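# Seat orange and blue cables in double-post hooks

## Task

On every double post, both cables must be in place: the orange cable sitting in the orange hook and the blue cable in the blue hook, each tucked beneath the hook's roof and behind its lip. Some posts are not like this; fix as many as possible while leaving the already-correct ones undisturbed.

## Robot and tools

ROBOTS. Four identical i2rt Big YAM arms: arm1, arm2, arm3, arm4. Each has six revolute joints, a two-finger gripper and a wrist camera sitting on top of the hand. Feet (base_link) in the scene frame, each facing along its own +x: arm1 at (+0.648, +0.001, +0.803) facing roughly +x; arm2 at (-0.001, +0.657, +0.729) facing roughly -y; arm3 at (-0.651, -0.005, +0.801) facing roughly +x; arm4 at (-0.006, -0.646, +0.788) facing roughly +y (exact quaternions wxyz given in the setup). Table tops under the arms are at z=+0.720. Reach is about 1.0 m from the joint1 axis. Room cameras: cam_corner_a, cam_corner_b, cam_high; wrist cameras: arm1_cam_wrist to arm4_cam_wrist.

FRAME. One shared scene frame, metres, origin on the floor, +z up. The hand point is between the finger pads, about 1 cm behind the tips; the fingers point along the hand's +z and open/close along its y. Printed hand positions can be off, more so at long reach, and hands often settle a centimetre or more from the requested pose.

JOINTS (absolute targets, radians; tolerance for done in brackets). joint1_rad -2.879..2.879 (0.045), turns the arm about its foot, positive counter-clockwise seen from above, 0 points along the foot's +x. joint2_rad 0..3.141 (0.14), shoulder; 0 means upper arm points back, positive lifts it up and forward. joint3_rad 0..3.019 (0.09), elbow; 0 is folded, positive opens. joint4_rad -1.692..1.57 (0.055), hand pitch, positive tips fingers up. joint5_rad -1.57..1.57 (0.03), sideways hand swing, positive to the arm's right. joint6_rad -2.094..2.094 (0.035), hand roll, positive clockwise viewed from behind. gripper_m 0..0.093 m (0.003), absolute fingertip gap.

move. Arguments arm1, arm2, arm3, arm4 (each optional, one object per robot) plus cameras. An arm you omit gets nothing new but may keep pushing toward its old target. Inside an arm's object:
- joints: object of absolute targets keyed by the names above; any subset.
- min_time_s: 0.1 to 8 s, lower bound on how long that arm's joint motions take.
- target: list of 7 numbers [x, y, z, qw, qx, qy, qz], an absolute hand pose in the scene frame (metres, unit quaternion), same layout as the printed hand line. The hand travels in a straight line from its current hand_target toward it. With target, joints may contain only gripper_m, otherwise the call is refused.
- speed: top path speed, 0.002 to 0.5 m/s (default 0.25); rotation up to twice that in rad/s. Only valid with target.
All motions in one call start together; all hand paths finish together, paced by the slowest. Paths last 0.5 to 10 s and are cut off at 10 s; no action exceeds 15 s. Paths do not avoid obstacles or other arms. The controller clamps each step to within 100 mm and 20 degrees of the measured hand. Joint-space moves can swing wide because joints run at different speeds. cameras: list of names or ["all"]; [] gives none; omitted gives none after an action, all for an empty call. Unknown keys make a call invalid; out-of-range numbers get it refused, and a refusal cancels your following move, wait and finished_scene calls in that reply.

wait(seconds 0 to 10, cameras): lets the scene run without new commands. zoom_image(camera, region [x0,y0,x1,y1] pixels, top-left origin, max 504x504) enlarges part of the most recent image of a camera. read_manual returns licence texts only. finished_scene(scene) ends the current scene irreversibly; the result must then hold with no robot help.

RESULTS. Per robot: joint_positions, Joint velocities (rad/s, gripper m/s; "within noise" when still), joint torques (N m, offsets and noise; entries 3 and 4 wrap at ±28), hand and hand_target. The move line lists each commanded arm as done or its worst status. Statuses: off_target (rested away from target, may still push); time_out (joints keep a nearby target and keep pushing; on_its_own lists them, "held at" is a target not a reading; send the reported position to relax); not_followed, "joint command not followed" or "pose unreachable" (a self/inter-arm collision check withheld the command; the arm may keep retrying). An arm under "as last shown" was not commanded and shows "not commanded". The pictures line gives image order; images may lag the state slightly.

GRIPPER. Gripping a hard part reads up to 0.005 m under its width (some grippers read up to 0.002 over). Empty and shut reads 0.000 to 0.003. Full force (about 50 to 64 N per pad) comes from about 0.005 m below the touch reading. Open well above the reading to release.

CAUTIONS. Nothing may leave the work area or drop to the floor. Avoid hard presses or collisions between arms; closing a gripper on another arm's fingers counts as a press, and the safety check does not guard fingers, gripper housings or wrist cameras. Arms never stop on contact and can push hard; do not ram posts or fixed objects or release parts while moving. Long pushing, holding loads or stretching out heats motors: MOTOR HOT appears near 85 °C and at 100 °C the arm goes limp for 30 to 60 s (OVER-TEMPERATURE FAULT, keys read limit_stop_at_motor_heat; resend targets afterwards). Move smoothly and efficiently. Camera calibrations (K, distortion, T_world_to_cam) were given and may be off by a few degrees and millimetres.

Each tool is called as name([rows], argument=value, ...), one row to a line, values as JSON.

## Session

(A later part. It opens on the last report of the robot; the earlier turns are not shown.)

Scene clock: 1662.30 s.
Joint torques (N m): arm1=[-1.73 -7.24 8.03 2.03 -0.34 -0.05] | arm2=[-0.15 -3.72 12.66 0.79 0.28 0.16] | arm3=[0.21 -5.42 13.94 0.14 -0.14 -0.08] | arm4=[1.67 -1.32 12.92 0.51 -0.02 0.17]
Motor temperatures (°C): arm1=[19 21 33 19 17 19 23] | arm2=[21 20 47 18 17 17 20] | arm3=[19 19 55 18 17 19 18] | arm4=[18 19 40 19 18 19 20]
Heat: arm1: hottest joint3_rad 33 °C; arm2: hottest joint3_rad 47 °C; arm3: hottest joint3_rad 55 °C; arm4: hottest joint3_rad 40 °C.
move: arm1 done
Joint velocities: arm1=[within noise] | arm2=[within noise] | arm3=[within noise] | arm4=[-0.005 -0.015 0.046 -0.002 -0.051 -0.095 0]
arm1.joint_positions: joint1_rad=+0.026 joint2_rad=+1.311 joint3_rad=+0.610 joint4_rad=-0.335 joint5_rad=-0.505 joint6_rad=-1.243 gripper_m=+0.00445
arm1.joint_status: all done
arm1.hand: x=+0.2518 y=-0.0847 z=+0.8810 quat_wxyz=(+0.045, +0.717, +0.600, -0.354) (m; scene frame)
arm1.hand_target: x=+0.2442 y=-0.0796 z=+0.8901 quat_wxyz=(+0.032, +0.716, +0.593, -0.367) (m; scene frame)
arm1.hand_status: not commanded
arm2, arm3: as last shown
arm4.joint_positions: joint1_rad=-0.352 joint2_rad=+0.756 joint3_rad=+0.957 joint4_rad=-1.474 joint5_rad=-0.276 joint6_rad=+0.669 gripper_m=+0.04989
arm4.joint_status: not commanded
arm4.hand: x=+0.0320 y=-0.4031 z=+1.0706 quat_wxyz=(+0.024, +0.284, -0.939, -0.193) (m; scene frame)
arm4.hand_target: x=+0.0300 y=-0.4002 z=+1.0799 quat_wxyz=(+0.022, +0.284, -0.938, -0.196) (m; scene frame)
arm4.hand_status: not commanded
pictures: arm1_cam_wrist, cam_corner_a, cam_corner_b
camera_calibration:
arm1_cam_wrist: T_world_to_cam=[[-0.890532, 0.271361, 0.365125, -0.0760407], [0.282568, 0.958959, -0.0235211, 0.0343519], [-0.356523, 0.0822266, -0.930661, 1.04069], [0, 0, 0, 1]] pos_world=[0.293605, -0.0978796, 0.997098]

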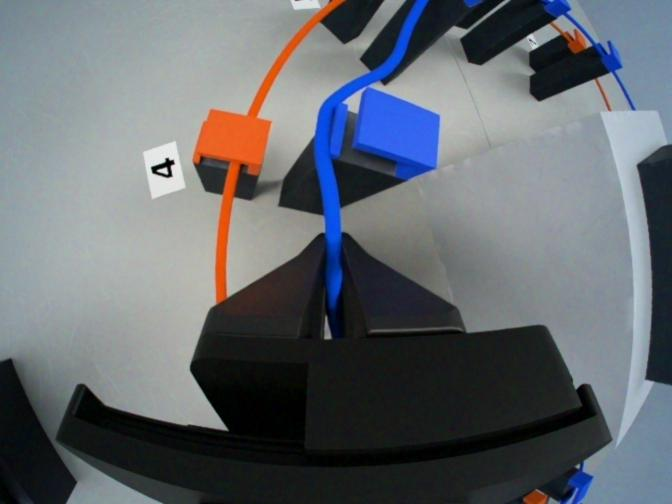

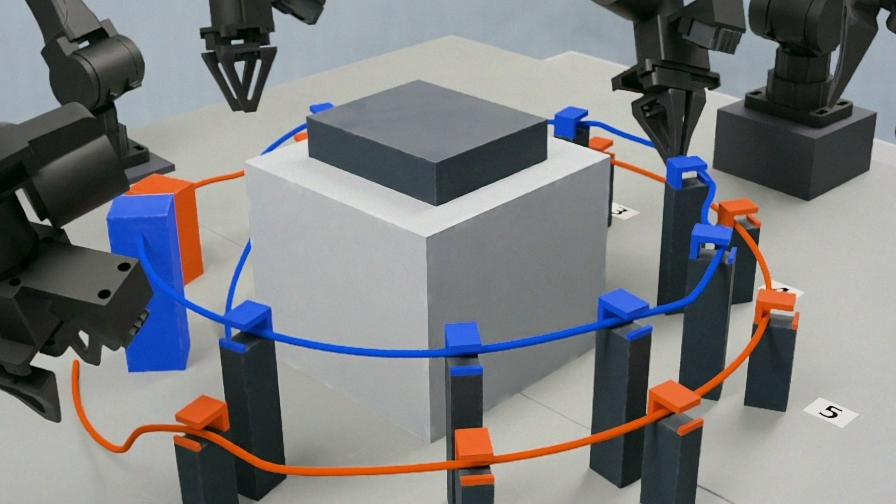

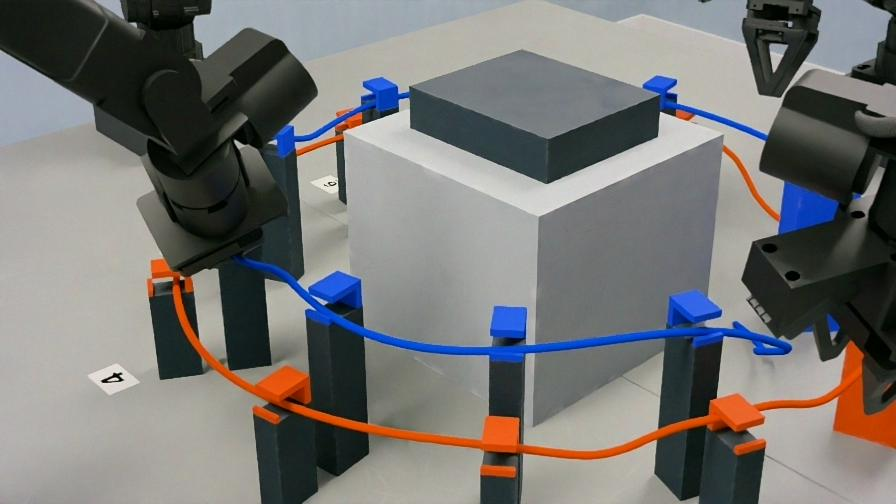

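move(arm1={"joints": {"joint1_rad": 0.008, "joint2_rad": 1.273, "joint3_rad": 0.612, "joint4_rad": -0.304}, "min_time_s": 0.8}, cameras=["arm1_cam_wrist", "cam_corner_a", "cam_corner_b"])

zoom_image(camera="arm1_cam_wrist", region=[230, 0, 510, 270])

zoom_image(camera="cam_corner_a", region=[640, 140, 780, 260])

Scene clock: 1673.77 s.
Joint torques (N m): arm1=[-1.55 -6.95 8.08 2 -0.33 -0.05] | arm2=[-0.21 -3.66 12.68 0.73 0.28 0.14] | arm3=[0.21 -5.36 13.96 0.12 -0.14 -0.07] | arm4=[1.79 -1.08 12.89 0.53 0 0.14]
Motor temperatures (°C): arm1=[19 21 33 19 17 19 23] | arm2=[21 19 47 18 17 17 20] | arm3=[19 19 55 18 17 19 18] | arm4=[18 19 40 19 18 19 20]
Heat: arm1: hottest joint3_rad 33 °C; arm2: hottest joint3_rad 47 °C; arm3: hottest joint3_rad 55 °C; arm4: hottest joint3_rad 40 °C.
move: arm1 done
Joint velocities: within noise
arm1.joint_positions: joint1_rad=+0.018 joint2_rad=+1.285 joint3_rad=+0.610 joint4_rad=-0.324 joint5_rad=-0.505 joint6_rad=-1.243 gripper_m=+0.00445
arm1.joint_status: all done
arm1.hand: x=+0.2478 y=-0.0813 z=+0.8920 quat_wxyz=(+0.033, +0.713, +0.597, -0.367) (m; scene frame)
arm1.hand_target: x=+0.2421 y=-0.0770 z=+0.8996 quat_wxyz=(+0.022, +0.712, +0.591, -0.378) (m; scene frame)
arm1.hand_status: not commanded
arm2, arm3, arm4: as last shown
pictures: arm1_cam_wrist, cam_corner_a, cam_corner_b
camera_calibration:
arm1_cam_wrist: T_world_to_cam=[[-0.874418, 0.278898, 0.397001, -0.116298], [0.289653, 0.956528, -0.0339949, 0.0398993], [-0.389224, 0.0852667, -0.917188, 1.04547], [0, 0, 0, 1]] pos_world=[0.293674, -0.0948738, 1.00642]

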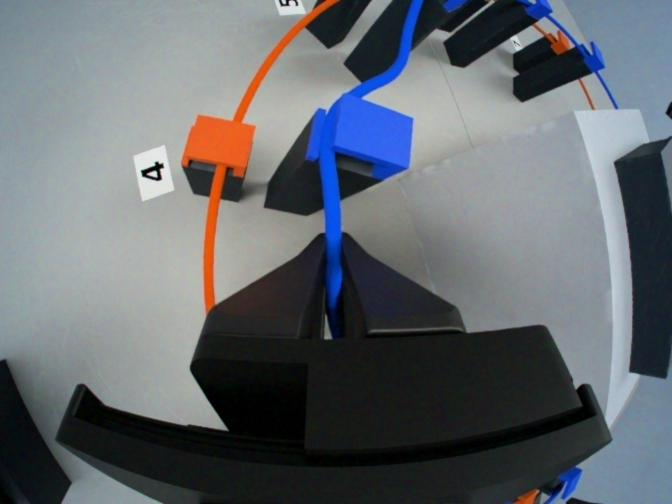

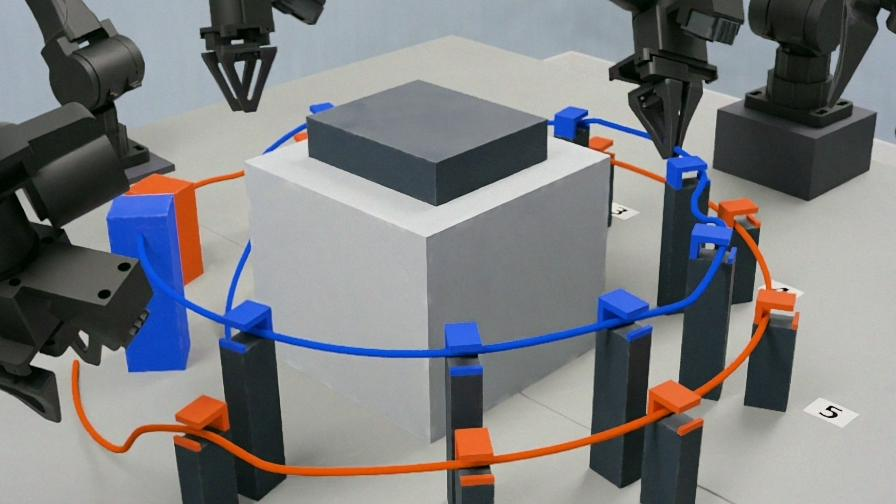

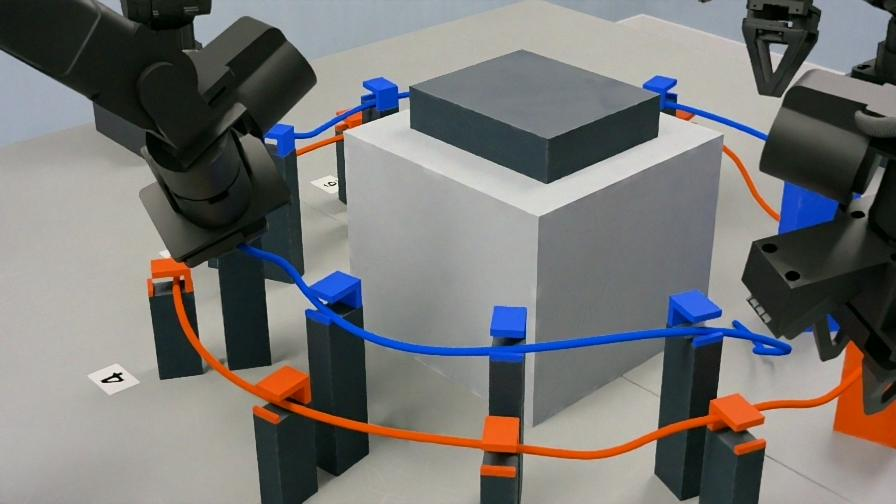

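Scaled by 1.800 from the camera's 672x504 image, which has a finer 960x720 frame.

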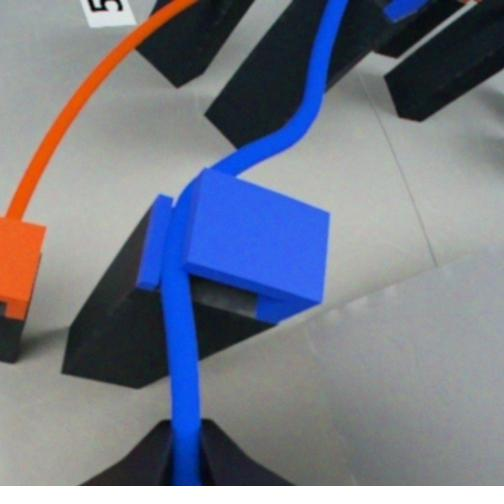

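Scaled by 3.600 from the camera's 896x504 image, which has a finer 1280x720 frame.

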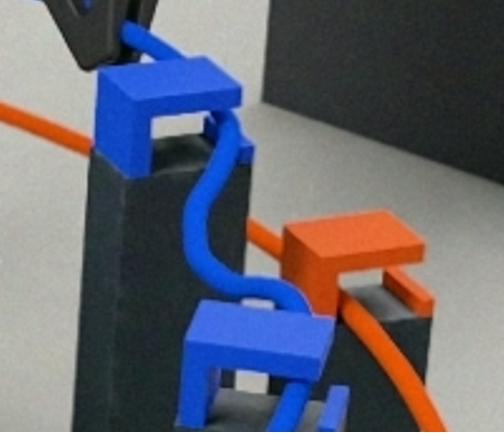

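move(arm1={"joints": {"joint1_rad": -0.012, "joint2_rad": 1.330, "joint3_rad": 0.610, "joint4_rad": -0.229}, "min_time_s": 1.0}, cameras=["arm1_cam_wrist", "cam_corner_a", "cam_corner_b"])

zoom_image(camera="arm1_cam_wrist", region=[230, 0, 510, 270])

zoom_image(camera="cam_corner_a", region=[640, 140, 780, 260])

zoom_image(camera="cam_corner_b", region=[290, 230, 550, 380])

Scene clock: 1683.13 s.
Joint torques (N m): arm1=[-1.49 -5.77 7.95 2.03 -0.33 -0.04] | arm2=[-0.09 -3.49 12.62 0.77 0.27 0.15] | arm3=[0.21 -5.42 13.96 0.14 -0.13 -0.07] | arm4=[1.85 -1.2 12.94 0.5 0.01 0.16]
Motor temperatures (°C): arm1=[19 21 33 19 17 19 23] | arm2=[21 19 48 18 17 17 20] | arm3=[19 19 55 18 17 19 18] | arm4=[18 19 40 19 18 19 20]
Heat: arm1: hottest joint3_rad 33 °C; arm2: hottest joint3_rad 48 °C; arm3: hottest joint3_rad 55 °C; arm4: hottest joint3_rad 40 °C.
move: arm1 done
Joint velocities: within noise
arm1.joint_positions: joint1_rad=-0.003 joint2_rad=+1.320 joint3_rad=+0.608 joint4_rad=-0.248 joint5_rad=-0.505 joint6_rad=-1.243 gripper_m=+0.00445
arm1.joint_status: all done
arm1.hand: x=+0.2348 y=-0.0730 z=+0.8871 quat_wxyz=(+0.018, +0.711, +0.591, -0.380) (m; scene frame)
arm1.hand_target: x=+0.2300 y=-0.0687 z=+0.8865 quat_wxyz=(+0.014, +0.715, +0.584, -0.384) (m; scene frame)
arm1.hand_status: not commanded
arm2, arm3, arm4: as last shown
pictures: arm1_cam_wrist, cam_corner_a, cam_corner_b
camera_calibration:
arm1_cam_wrist: T_world_to_cam=[[-0.852791, 0.296382, 0.430006, -0.161138], [0.307565, 0.950456, -0.0451376, 0.0406699], [-0.422079, 0.093762, -0.901697, 1.02986], [0, 0, 0, 1]] pos_world=[0.284759, -0.0874585, 0.999752]

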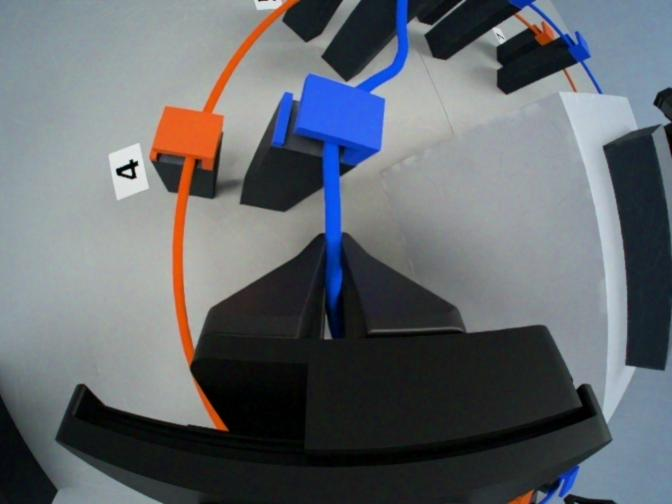

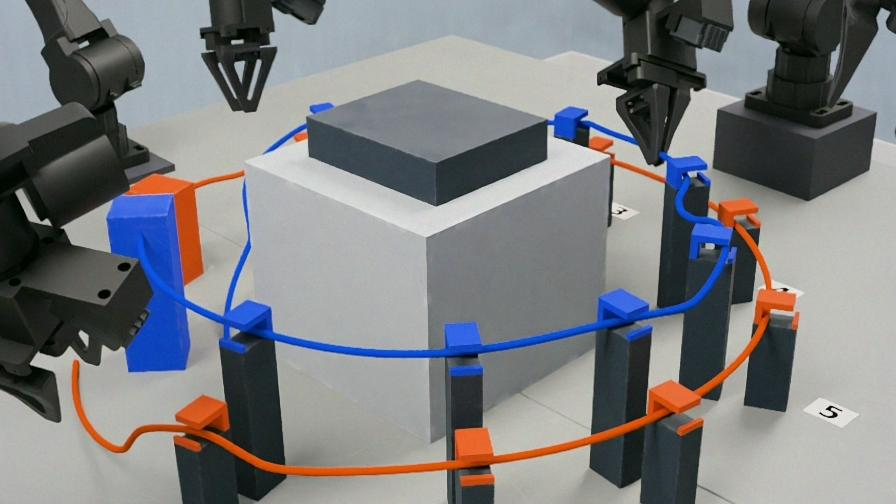

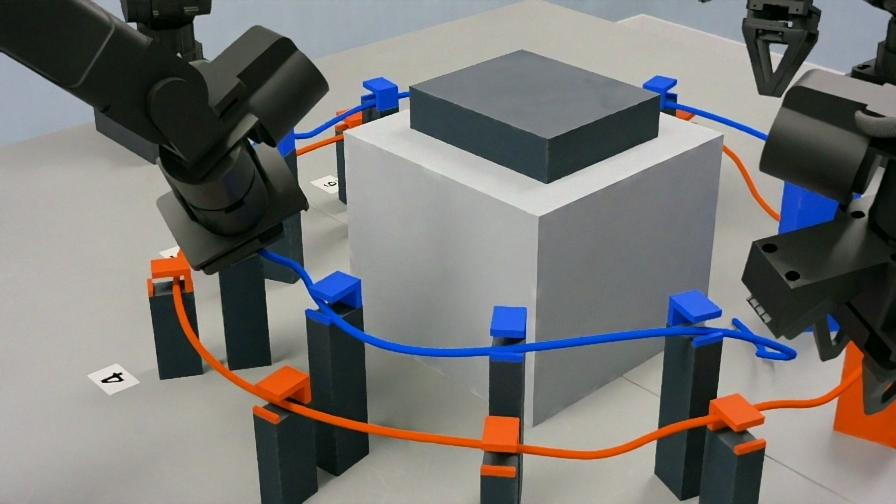

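Scaled by 1.800 from the camera's 672x504 image, which has a finer 960x720 frame.

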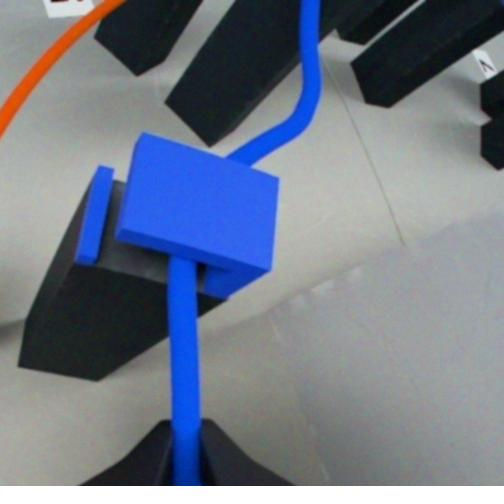

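Scaled by 3.600 from the camera's 896x504 image, which has a finer 1280x720 frame.

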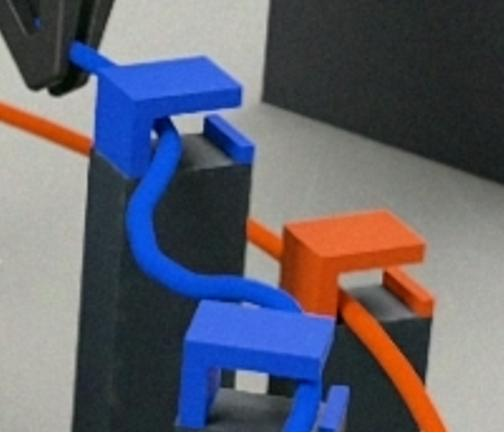

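Scaled by 1.938 from the camera's 896x504 image, which has a finer 1280x720 frame.

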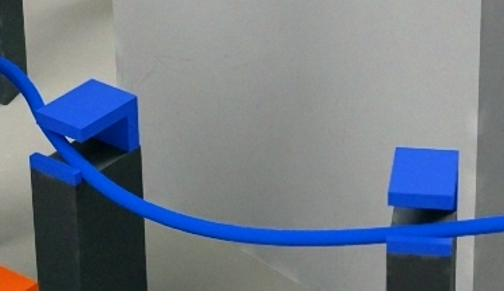

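move(arm1={"joints": {"joint1_rad": -0.012, "joint2_rad": 1.357, "joint3_rad": 0.608, "joint4_rad": -0.215}, "min_time_s": 0.8}, cameras=[])

move(arm1={"joints": {"gripper_m": 0.03}}, cameras=["arm1_cam_wrist", "cam_corner_a", "cam_corner_b"])

zoom_image(camera="arm1_cam_wrist", region=[230, 0, 510, 270])

zoom_image(camera="cam_corner_a", region=[640, 140, 780, 260])

zoom_image(camera="cam_corner_b", region=[290, 230, 550, 380])

Scene clock: 1704.67 s.
Joint torques (N m): arm1=[-1.49 -5.89 7.6 2.02 -0.33 -0.05] | arm2=[-0.15 -3.43 12.6 0.81 0.28 0.15] | arm3=[0.26 -5.42 13.93 0.13 -0.14 -0.08] | arm4=[1.67 -1.2 12.9 0.46 -0.02 0.16]
Motor temperatures (°C): arm1=[19 20 32 19 17 19 23] | arm2=[21 19 48 18 17 17 20] | arm3=[19 19 55 18 17 19 18] | arm4=[18 19 40 19 18 19 20]
Heat: arm1: hottest joint3_rad 32 °C; arm2: hottest joint3_rad 48 °C; arm3: hottest joint3_rad 55 °C; arm4: hottest joint3_rad 40 °C.
move: arm1 done
Joint velocities: within noise
arm1.joint_positions: joint1_rad=-0.003 joint2_rad=+1.346 joint3_rad=+0.608 joint4_rad=-0.234 joint5_rad=-0.505 joint6_rad=-1.243 gripper_m=+0.00445
arm1.joint_status: all done
arm1.hand: x=+0.2335 y=-0.0730 z=+0.8788 quat_wxyz=(+0.022, +0.714, +0.590, -0.376) (m; scene frame)
arm1.hand_target: x=+0.2297 y=-0.0687 z=+0.8769 quat_wxyz=(+0.018, +0.718, +0.584, -0.379) (m; scene frame)
arm1.hand_status: not commanded
arm2, arm3, arm4: as last shown
pictures: none
No camera images: "cameras" was empty.

Scene clock: 1705.27 s.
Joint torques (N m): arm1=[-1.44 -5.83 7.61 2.03 -0.33 -0.05] | arm2=[-0.26 -3.55 12.62 0.8 0.27 0.14] | arm3=[0.15 -5.3 13.94 0.14 -0.14 -0.08] | arm4=[1.9 -1.32 12.92 0.47 -0.01 0.14]
Motor temperatures (°C): arm1=[19 20 32 19 17 19 23] | arm2=[21 19 48 18 17 17 20] | arm3=[19 19 55 18 17 19 18] | arm4=[18 19 40 19 18 19 20]
Heat: arm1: hottest joint3_rad 32 °C; arm2: hottest joint3_rad 48 °C; arm3: hottest joint3_rad 55 °C; arm4: hottest joint3_rad 40 °C.
move: arm1 done
Joint velocities: within noise
arm1.joint_positions: joint1_rad=-0.003 joint2_rad=+1.346 joint3_rad=+0.608 joint4_rad=-0.234 joint5_rad=-0.505 joint6_rad=-1.243 gripper_m=+0.02988
arm1.joint_status: all done
arm1.hand: x=+0.2334 y=-0.0726 z=+0.8788 quat_wxyz=(+0.021, +0.714, +0.590, -0.376) (m; scene frame)
arm1.hand_target: x=+0.2297 y=-0.0686 z=+0.8769 quat_wxyz=(+0.018, +0.718, +0.584, -0.379) (m; scene frame)
arm1.hand_status: not commanded
arm2, arm3, arm4: as last shown
pictures: arm1_cam_wrist, cam_corner_a, cam_corner_b
camera_calibration:
arm1_cam_wrist: T_world_to_cam=[[-0.857598, 0.297166, 0.419782, -0.148636], [0.308791, 0.95021, -0.0418119, 0.0371963], [-0.411307, 0.0937671, -0.906661, 1.02364], [0, 0, 0, 1]] pos_world=[0.282073, -0.0871584, 0.992043]

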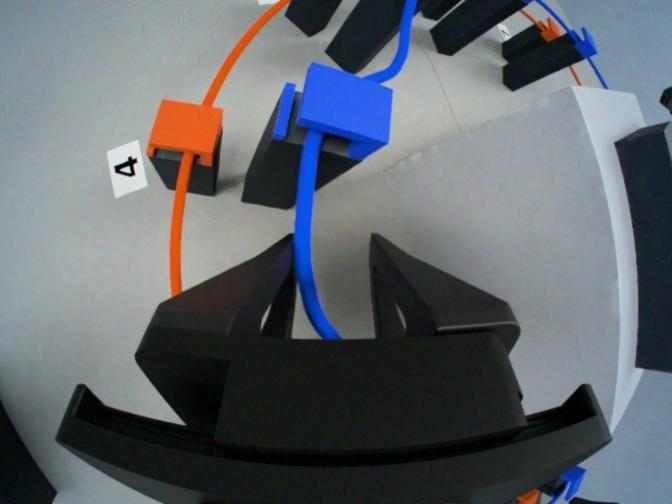

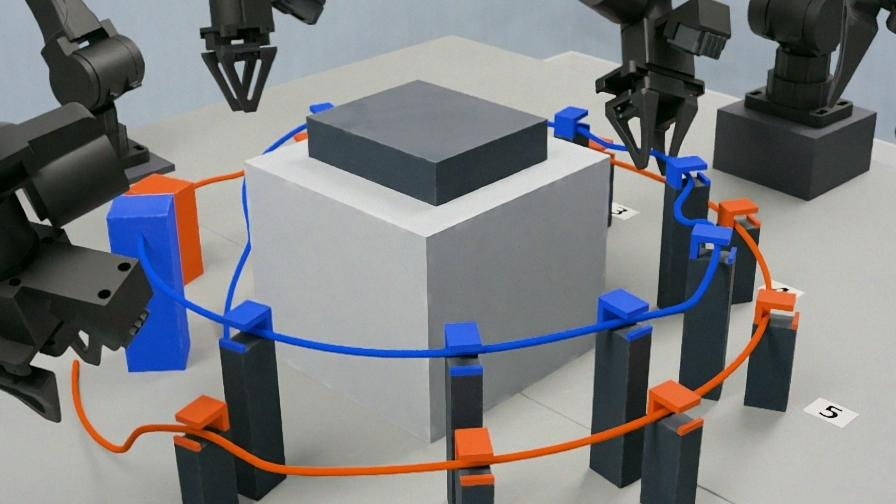

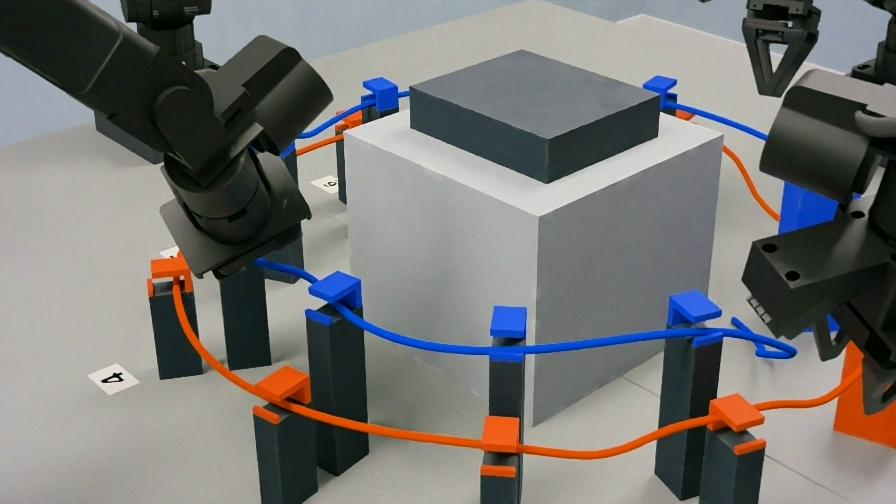

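Scaled by 1.800 from the camera's 672x504 image, which has a finer 960x720 frame.

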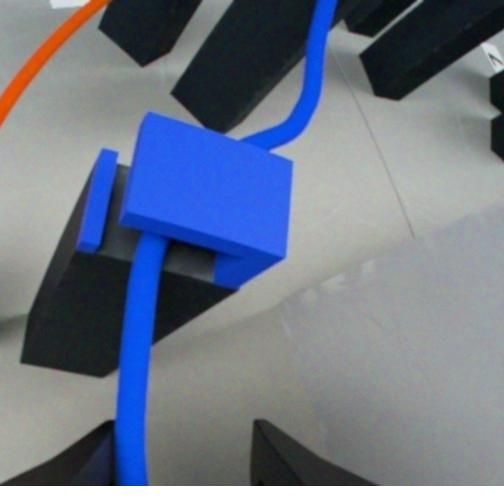

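Scaled by 3.600 from the camera's 896x504 image, which has a finer 1280x720 frame.

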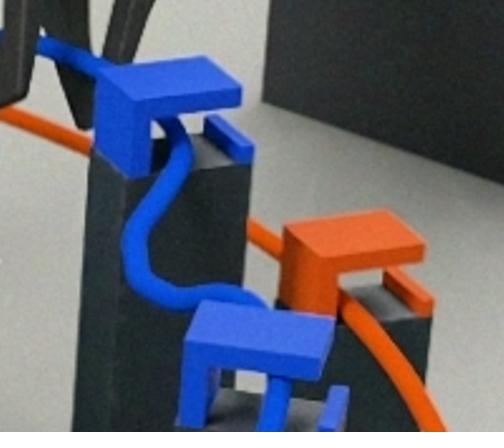

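Scaled by 1.938 from the camera's 896x504 image, which has a finer 1280x720 frame.

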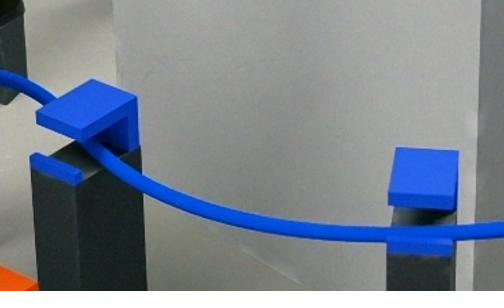

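move(arm1={"joints": {"gripper_m": 0.05}}, cameras=[])

move(arm1={"target": [0.2850, -0.0250, 0.955, 0.021, 0.714, 0.590, -0.376], "speed": 0.12}, cameras=["all"])

zoom_image(camera="arm1_cam_wrist", region=[200, 0, 520, 280])

zoom_image(camera="cam_corner_a", region=[540, 80, 780, 300])

zoom_image(camera="cam_corner_b", region=[290, 230, 550, 380])

zoom_image(camera="cam_corner_b", region=[640, 270, 820, 480])

zoom_image(camera="cam_corner_a", region=[140, 280, 500, 500])

zoom_image(camera="cam_high", region=[330, 130, 600, 400])

zoom_image(camera="arm2_cam_wrist", region=[280, 0, 640, 300])

Scene clock: 1715.20 s.
Joint torques (N m): arm1=[-1.38 -5.89 7.61 2.02 -0.33 -0.05] | arm2=[0.15 -3.72 12.7 0.79 0.28 0.14] | arm3=[0.15 -5.42 13.93 0.14 -0.13 -0.07] | arm4=[1.55 -1.26 12.9 0.49 0 0.17]
Motor temperatures (°C): arm1=[19 20 32 19 17 19 22] | arm2=[21 19 48 18 17 17 20] | arm3=[19 19 55 18 17 19 18] | arm4=[18 19 40 19 18 19 20]
Heat: arm1: hottest joint3_rad 32 °C; arm2: hottest joint3_rad 48 °C; arm3: hottest joint3_rad 55 °C; arm4: hottest joint3_rad 40 °C.
move: arm1 done
Joint velocities: within noise
arm1.joint_positions: joint1_rad=-0.003 joint2_rad=+1.346 joint3_rad=+0.608 joint4_rad=-0.234 joint5_rad=-0.505 joint6_rad=-1.243 gripper_m=+0.04985
arm1.joint_status: all done
arm1.hand: x=+0.2334 y=-0.0726 z=+0.8788 quat_wxyz=(+0.021, +0.714, +0.590, -0.376) (m; scene frame)
arm1.hand_target: x=+0.2297 y=-0.0687 z=+0.8769 quat_wxyz=(+0.018, +0.718, +0.584, -0.379) (m; scene frame)
arm1.hand_status: not commanded
arm2, arm3, arm4: as last shown
pictures: none
No camera images: "cameras" was empty.

Scene clock: 1716.97 s.
Joint torques (N m): arm1=[-1.44 -4.66 12.27 0.43 -0.67 -0.23] | arm2=[-0.09 -3.49 12.62 0.79 0.28 0.16] | arm3=[0.09 -5.36 13.93 0.17 -0.14 -0.08] | arm4=[1.55 -1.2 12.89 0.49 -0.01 0.17]
Motor temperatures (°C): arm1=[19 20 33 19 17 19 22] | arm2=[21 19 48 18 17 17 20] | arm3=[19 19 56 18 17 19 18] | arm4=[18 19 40 19 18 19 20]
Heat: arm1: hottest joint3_rad 33 °C; arm2: hottest joint3_rad 48 °C; arm3: hottest joint3_rad 56 °C; arm4: hottest joint3_rad 40 °C.
move: arm1 off_target
Joint velocities: within noise
arm1.joint_positions: joint1_rad=-0.167 joint2_rad=+1.071 joint3_rad=+0.604 joint4_rad=-0.628 joint5_rad=-0.590 joint6_rad=-1.402 gripper_m=+0.04993
arm1.joint_status: not commanded
arm1.hand: x=+0.2965 y=-0.0297 z=+0.9364 quat_wxyz=(+0.035, +0.722, +0.587, -0.365) (m; scene frame)
arm1.hand_target: x=+0.2855 y=-0.0250 z=+0.9549 quat_wxyz=(+0.021, +0.714, +0.590, -0.376) (m; scene frame)
arm1.hand_status: off_target (0.022 m and 2.3 deg from the pose sent, 0.104 m and 0.1 deg at the start)
arm2.joint_positions: joint1_rad=+0.371 joint2_rad=+0.997 joint3_rad=+0.703 joint4_rad=-1.083 joint5_rad=+0.210 joint6_rad=-0.945 gripper_m=+0.04991
arm2.joint_status: not commanded
arm2.hand: x=+0.0591 y=+0.3761 z=+0.8678 quat_wxyz=(+0.042, -0.151, -0.978, +0.138) (m; scene frame)
arm2.hand_target: x=+0.0662 y=+0.3628 z=+0.8898 quat_wxyz=(+0.031, -0.153, -0.975, +0.159) (m; scene frame)
arm2.hand_status: not commanded
arm3, arm4: as last shown
pictures: arm1_cam_wrist, arm2_cam_wrist, arm3_cam_wrist, arm4_cam_wrist, cam_corner_a, cam_corner_b, cam_high
camera_calibration:
arm1_cam_wrist: T_world_to_cam=[[-0.872363, 0.303044, 0.383599, -0.0930364], [0.31331, 0.948925, -0.0371369, -0.0264258], [-0.375261, 0.0877885, -0.922753, 1.10192], [0, 0, 0, 1]] pos_world=[0.340624, -0.0434655, 1.0515]
arm2_cam_wrist: T_world_to_cam=[[-0.265355, -0.921528, 0.283501, 0.11213], [-0.708368, 0.385814, 0.591069, -0.61285], [-0.654065, -0.0439803, -0.755159, 0.835852], [0, 0, 0, 1]] pos_world=[0.142333, 0.376538, 0.961648]
arm3_cam_wrist: T_world_to_cam=[[-0.862343, -0.366893, -0.348933, -0.0516177], [-0.505465, 0.663947, 0.551071, -0.6462], [0.0294889, 0.651586, -0.758001, 0.80473], [0, 0, 0, 1]] pos_world=[-0.394874, -0.114246, 0.948077]
arm4_cam_wrist: T_world_to_cam=[[0.528181, -0.757832, -0.383034, 0.0871683], [-0.581303, -0.65152, 0.48745, -0.76318], [-0.61896, -0.0348032, -0.784651, 0.96911], [0, 0, 0, 1]] pos_world=[0.110161, -0.39744, 1.16581]

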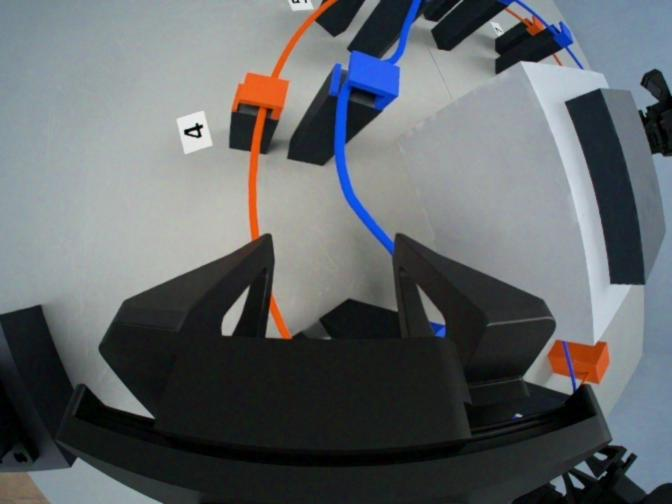

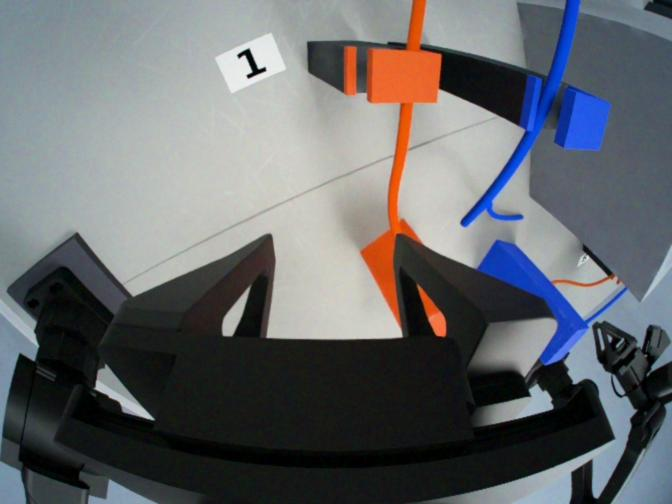

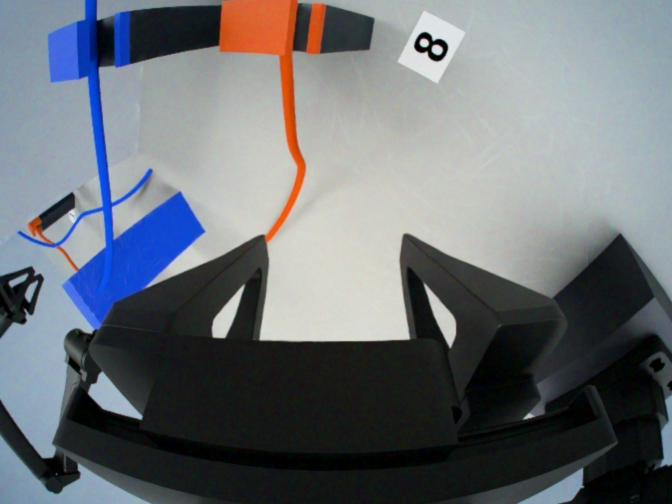

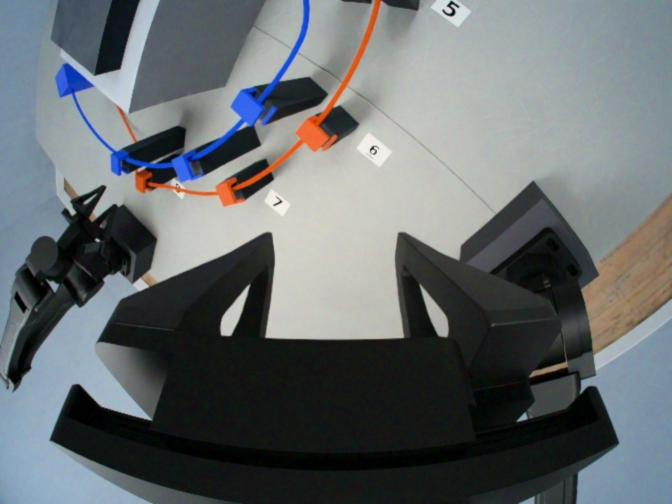

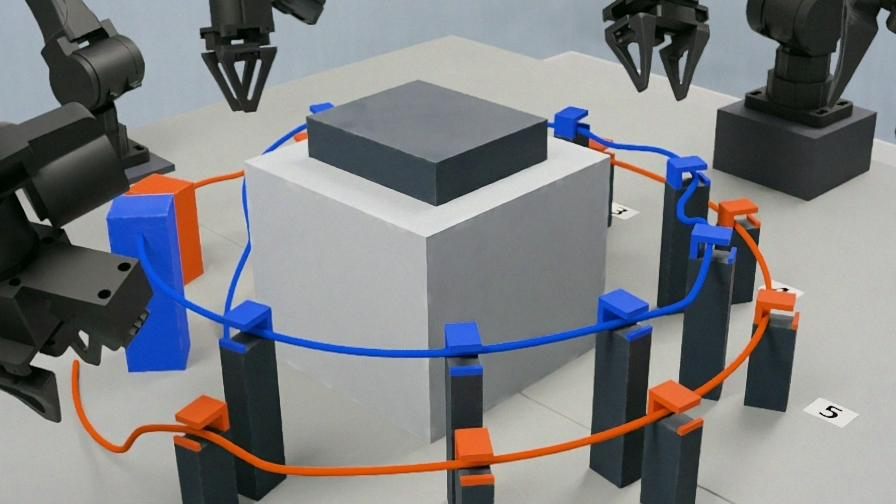

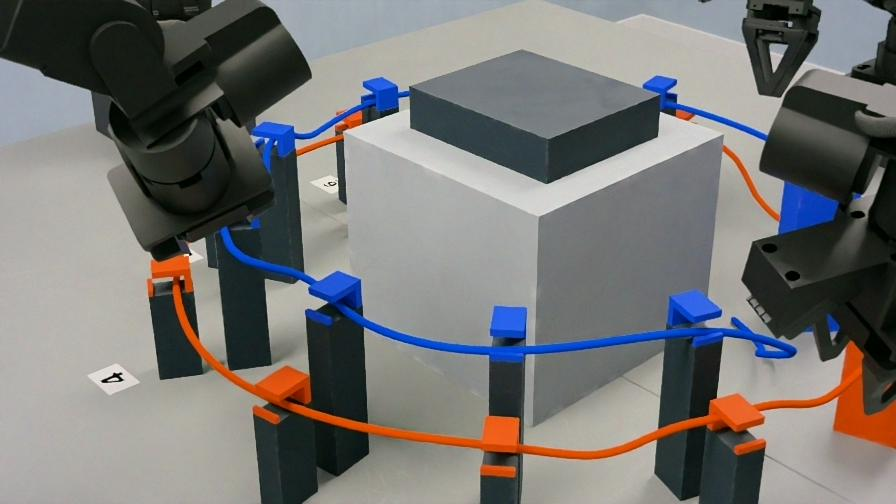

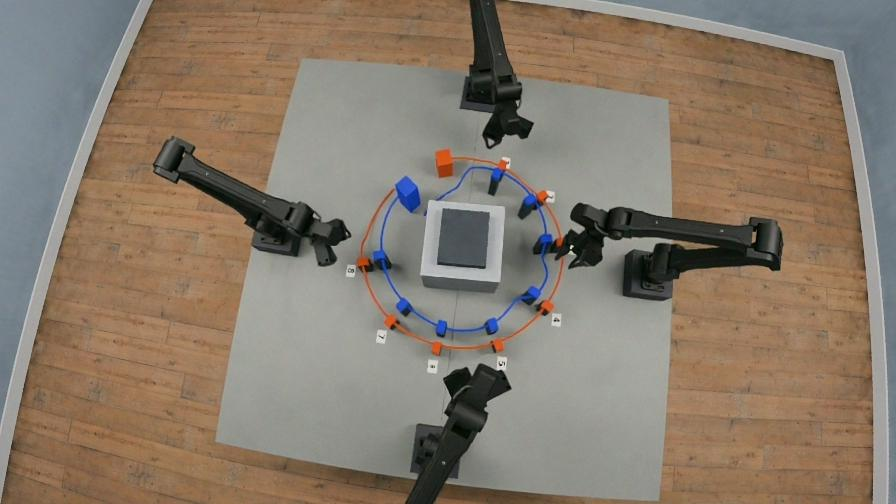

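Scaled by 1.575 from the camera's 672x504 image, which has a finer 960x720 frame.

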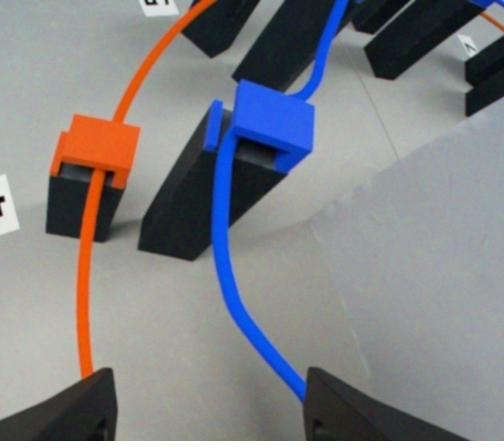

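Scaled by 2.100 from the camera's 896x504 image, which has a finer 1280x720 frame.

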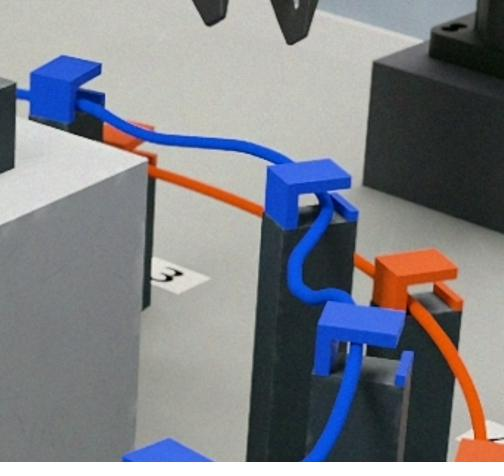

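Scaled by 1.938 from the camera's 896x504 image, which has a finer 1280x720 frame.

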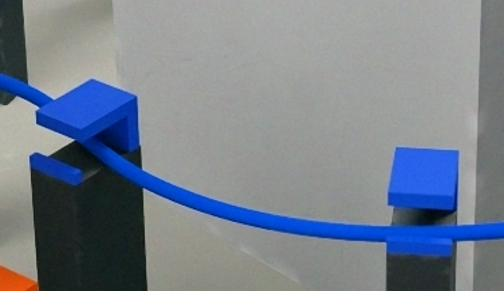

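Scaled by 2.400 from the camera's 896x504 image, which has a finer 1280x720 frame.

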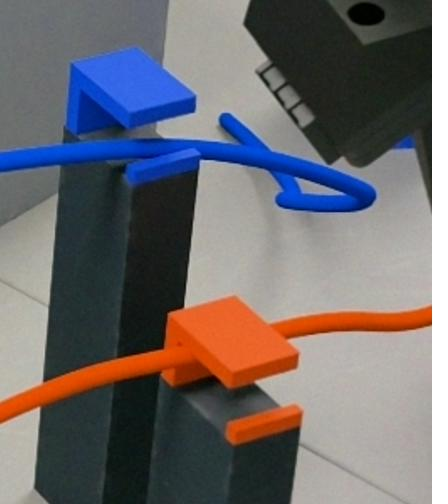

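Scaled by 1.400 from the camera's 896x504 image, which has a finer 1280x720 frame.

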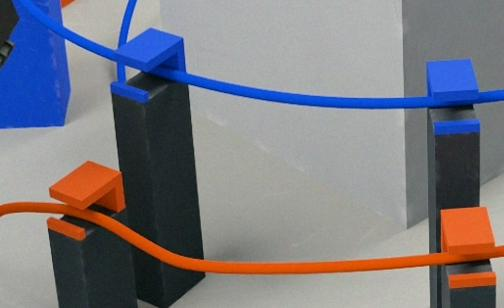

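Scaled by 1.867 from the camera's 896x504 image, which has a finer 1280x720 frame.

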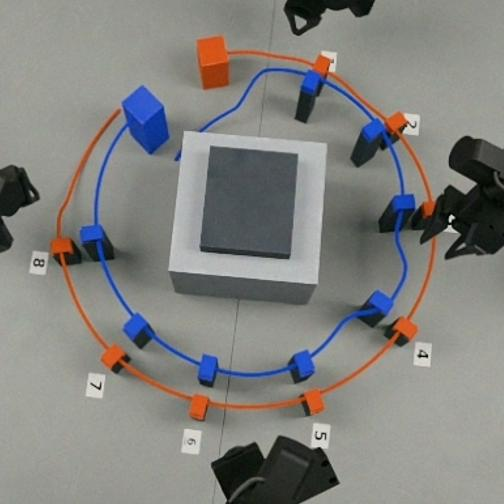

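Scaled by 1.400 from the camera's 672x504 image, which has a finer 960x720 frame.

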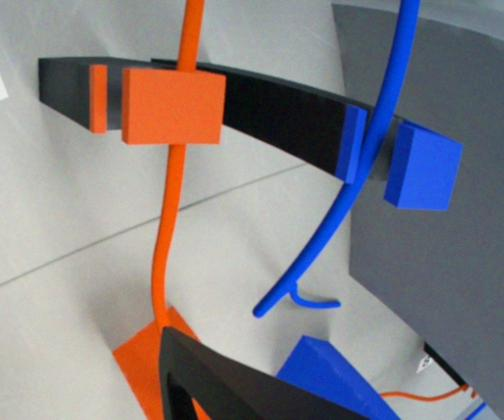

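zoom_image(camera="arm2_cam_wrist", region=[480, 50, 640, 200])

zoom_image(camera="cam_corner_b", region=[660, 280, 760, 370])

zoom_image(camera="cam_corner_b", region=[290, 250, 390, 340])

zoom_image(camera="cam_corner_a", region=[650, 140, 770, 270])

zoom_image(camera="cam_corner_b", region=[470, 290, 550, 380])

zoom_image(camera="cam_corner_b", region=[240, 350, 340, 440])

zoom_image(camera="cam_corner_b", region=[460, 400, 550, 490])

zoom_image(camera="cam_corner_a", region=[420, 300, 520, 500])

zoom_image(camera="cam_corner_a", region=[580, 270, 720, 450])

zoom_image(camera="cam_corner_a", region=[160, 290, 300, 470])

zoom_image(camera="cam_corner_a", region=[700, 180, 840, 340])

Scaled by 3.150 from the camera's 672x504 image, which has a finer 960x720 frame.

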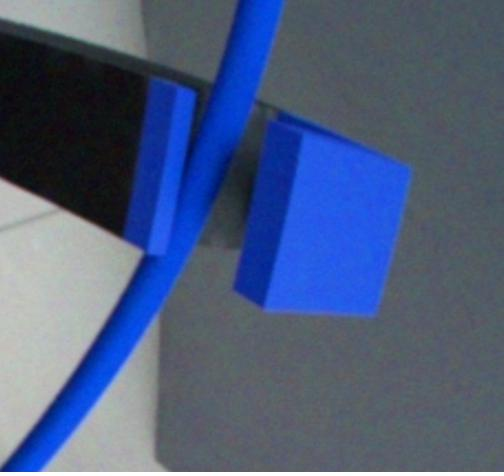

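Scaled by 5.040 from the camera's 896x504 image, which has a finer 1280x720 frame.

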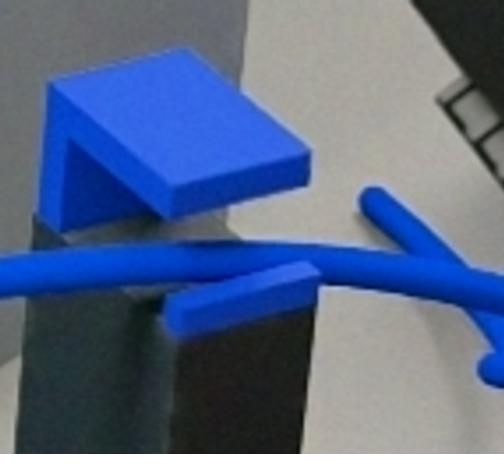

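Scaled by 5.040 from the camera's 896x504 image, which has a finer 1280x720 frame.

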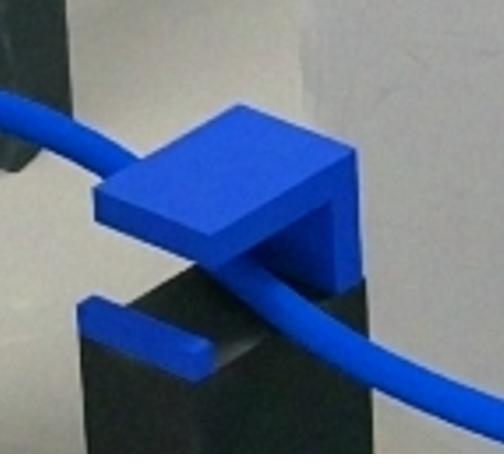

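Scaled by 3.877 from the camera's 896x504 image, which has a finer 1280x720 frame.

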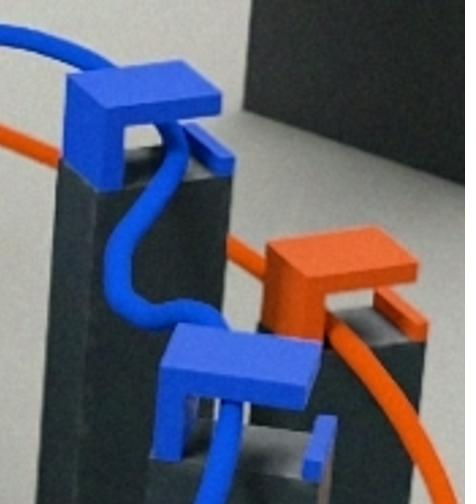

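Scaled by 5.600 from the camera's 896x504 image, which has a finer 1280x720 frame.

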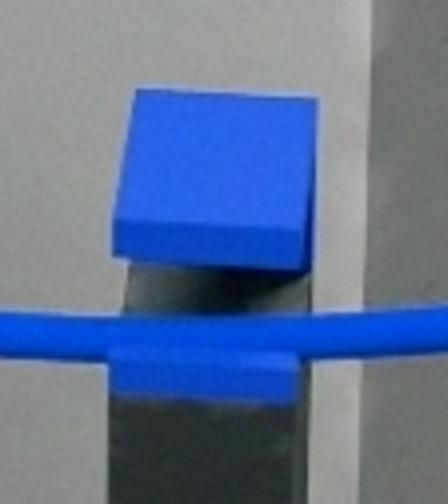

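Scaled by 5.040 from the camera's 896x504 image, which has a finer 1280x720 frame.

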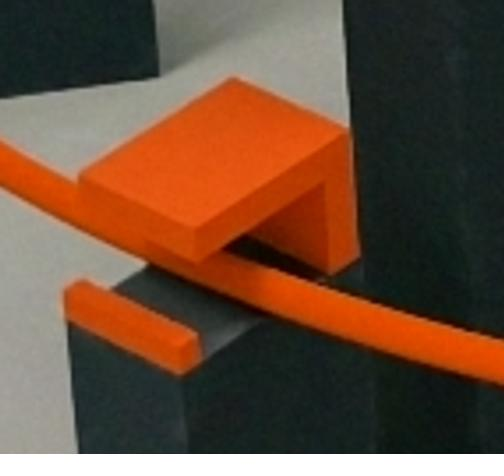

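Scaled by 5.600 from the camera's 896x504 image, which has a finer 1280x720 frame.

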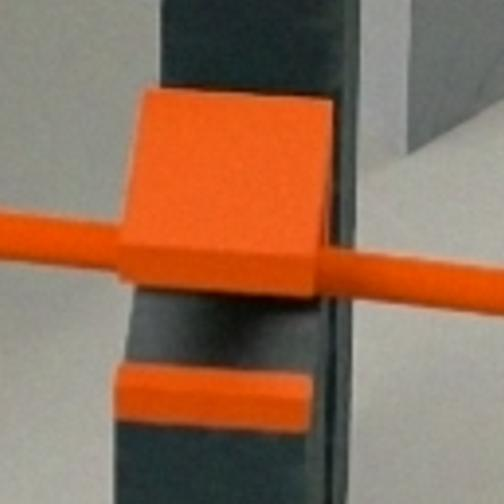

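Scaled by 2.520 from the camera's 896x504 image, which has a finer 1280x720 frame.

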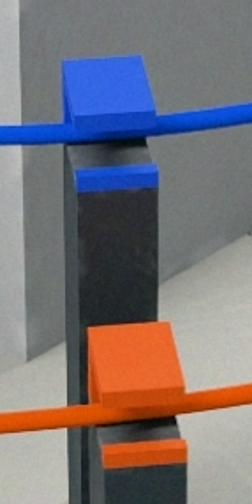

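Scaled by 2.800 from the camera's 896x504 image, which has a finer 1280x720 frame.

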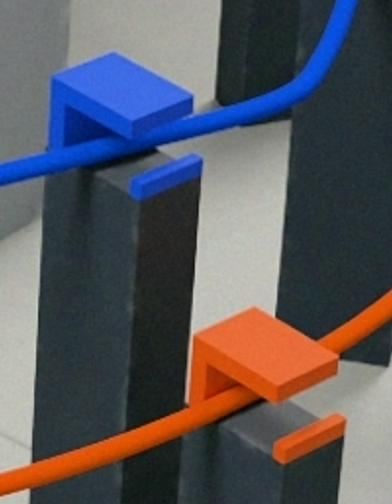

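Scaled by 2.800 from the camera's 896x504 image, which has a finer 1280x720 frame.

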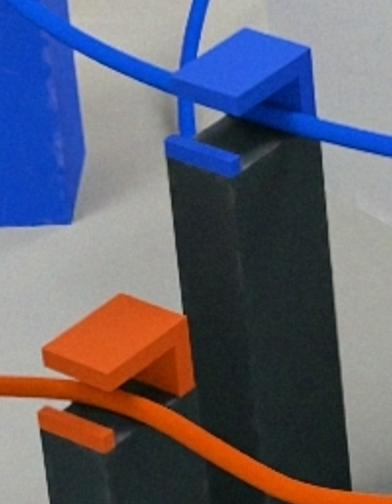

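Scaled by 3.150 from the camera's 896x504 image, which has a finer 1280x720 frame.

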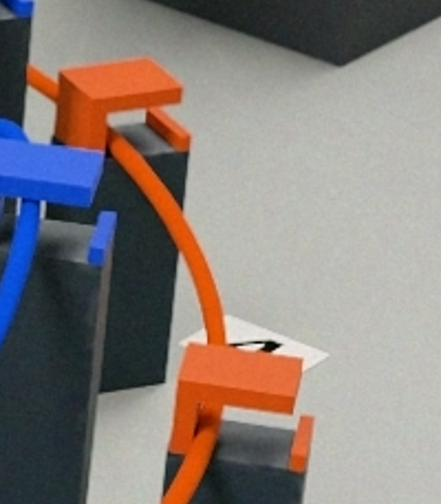

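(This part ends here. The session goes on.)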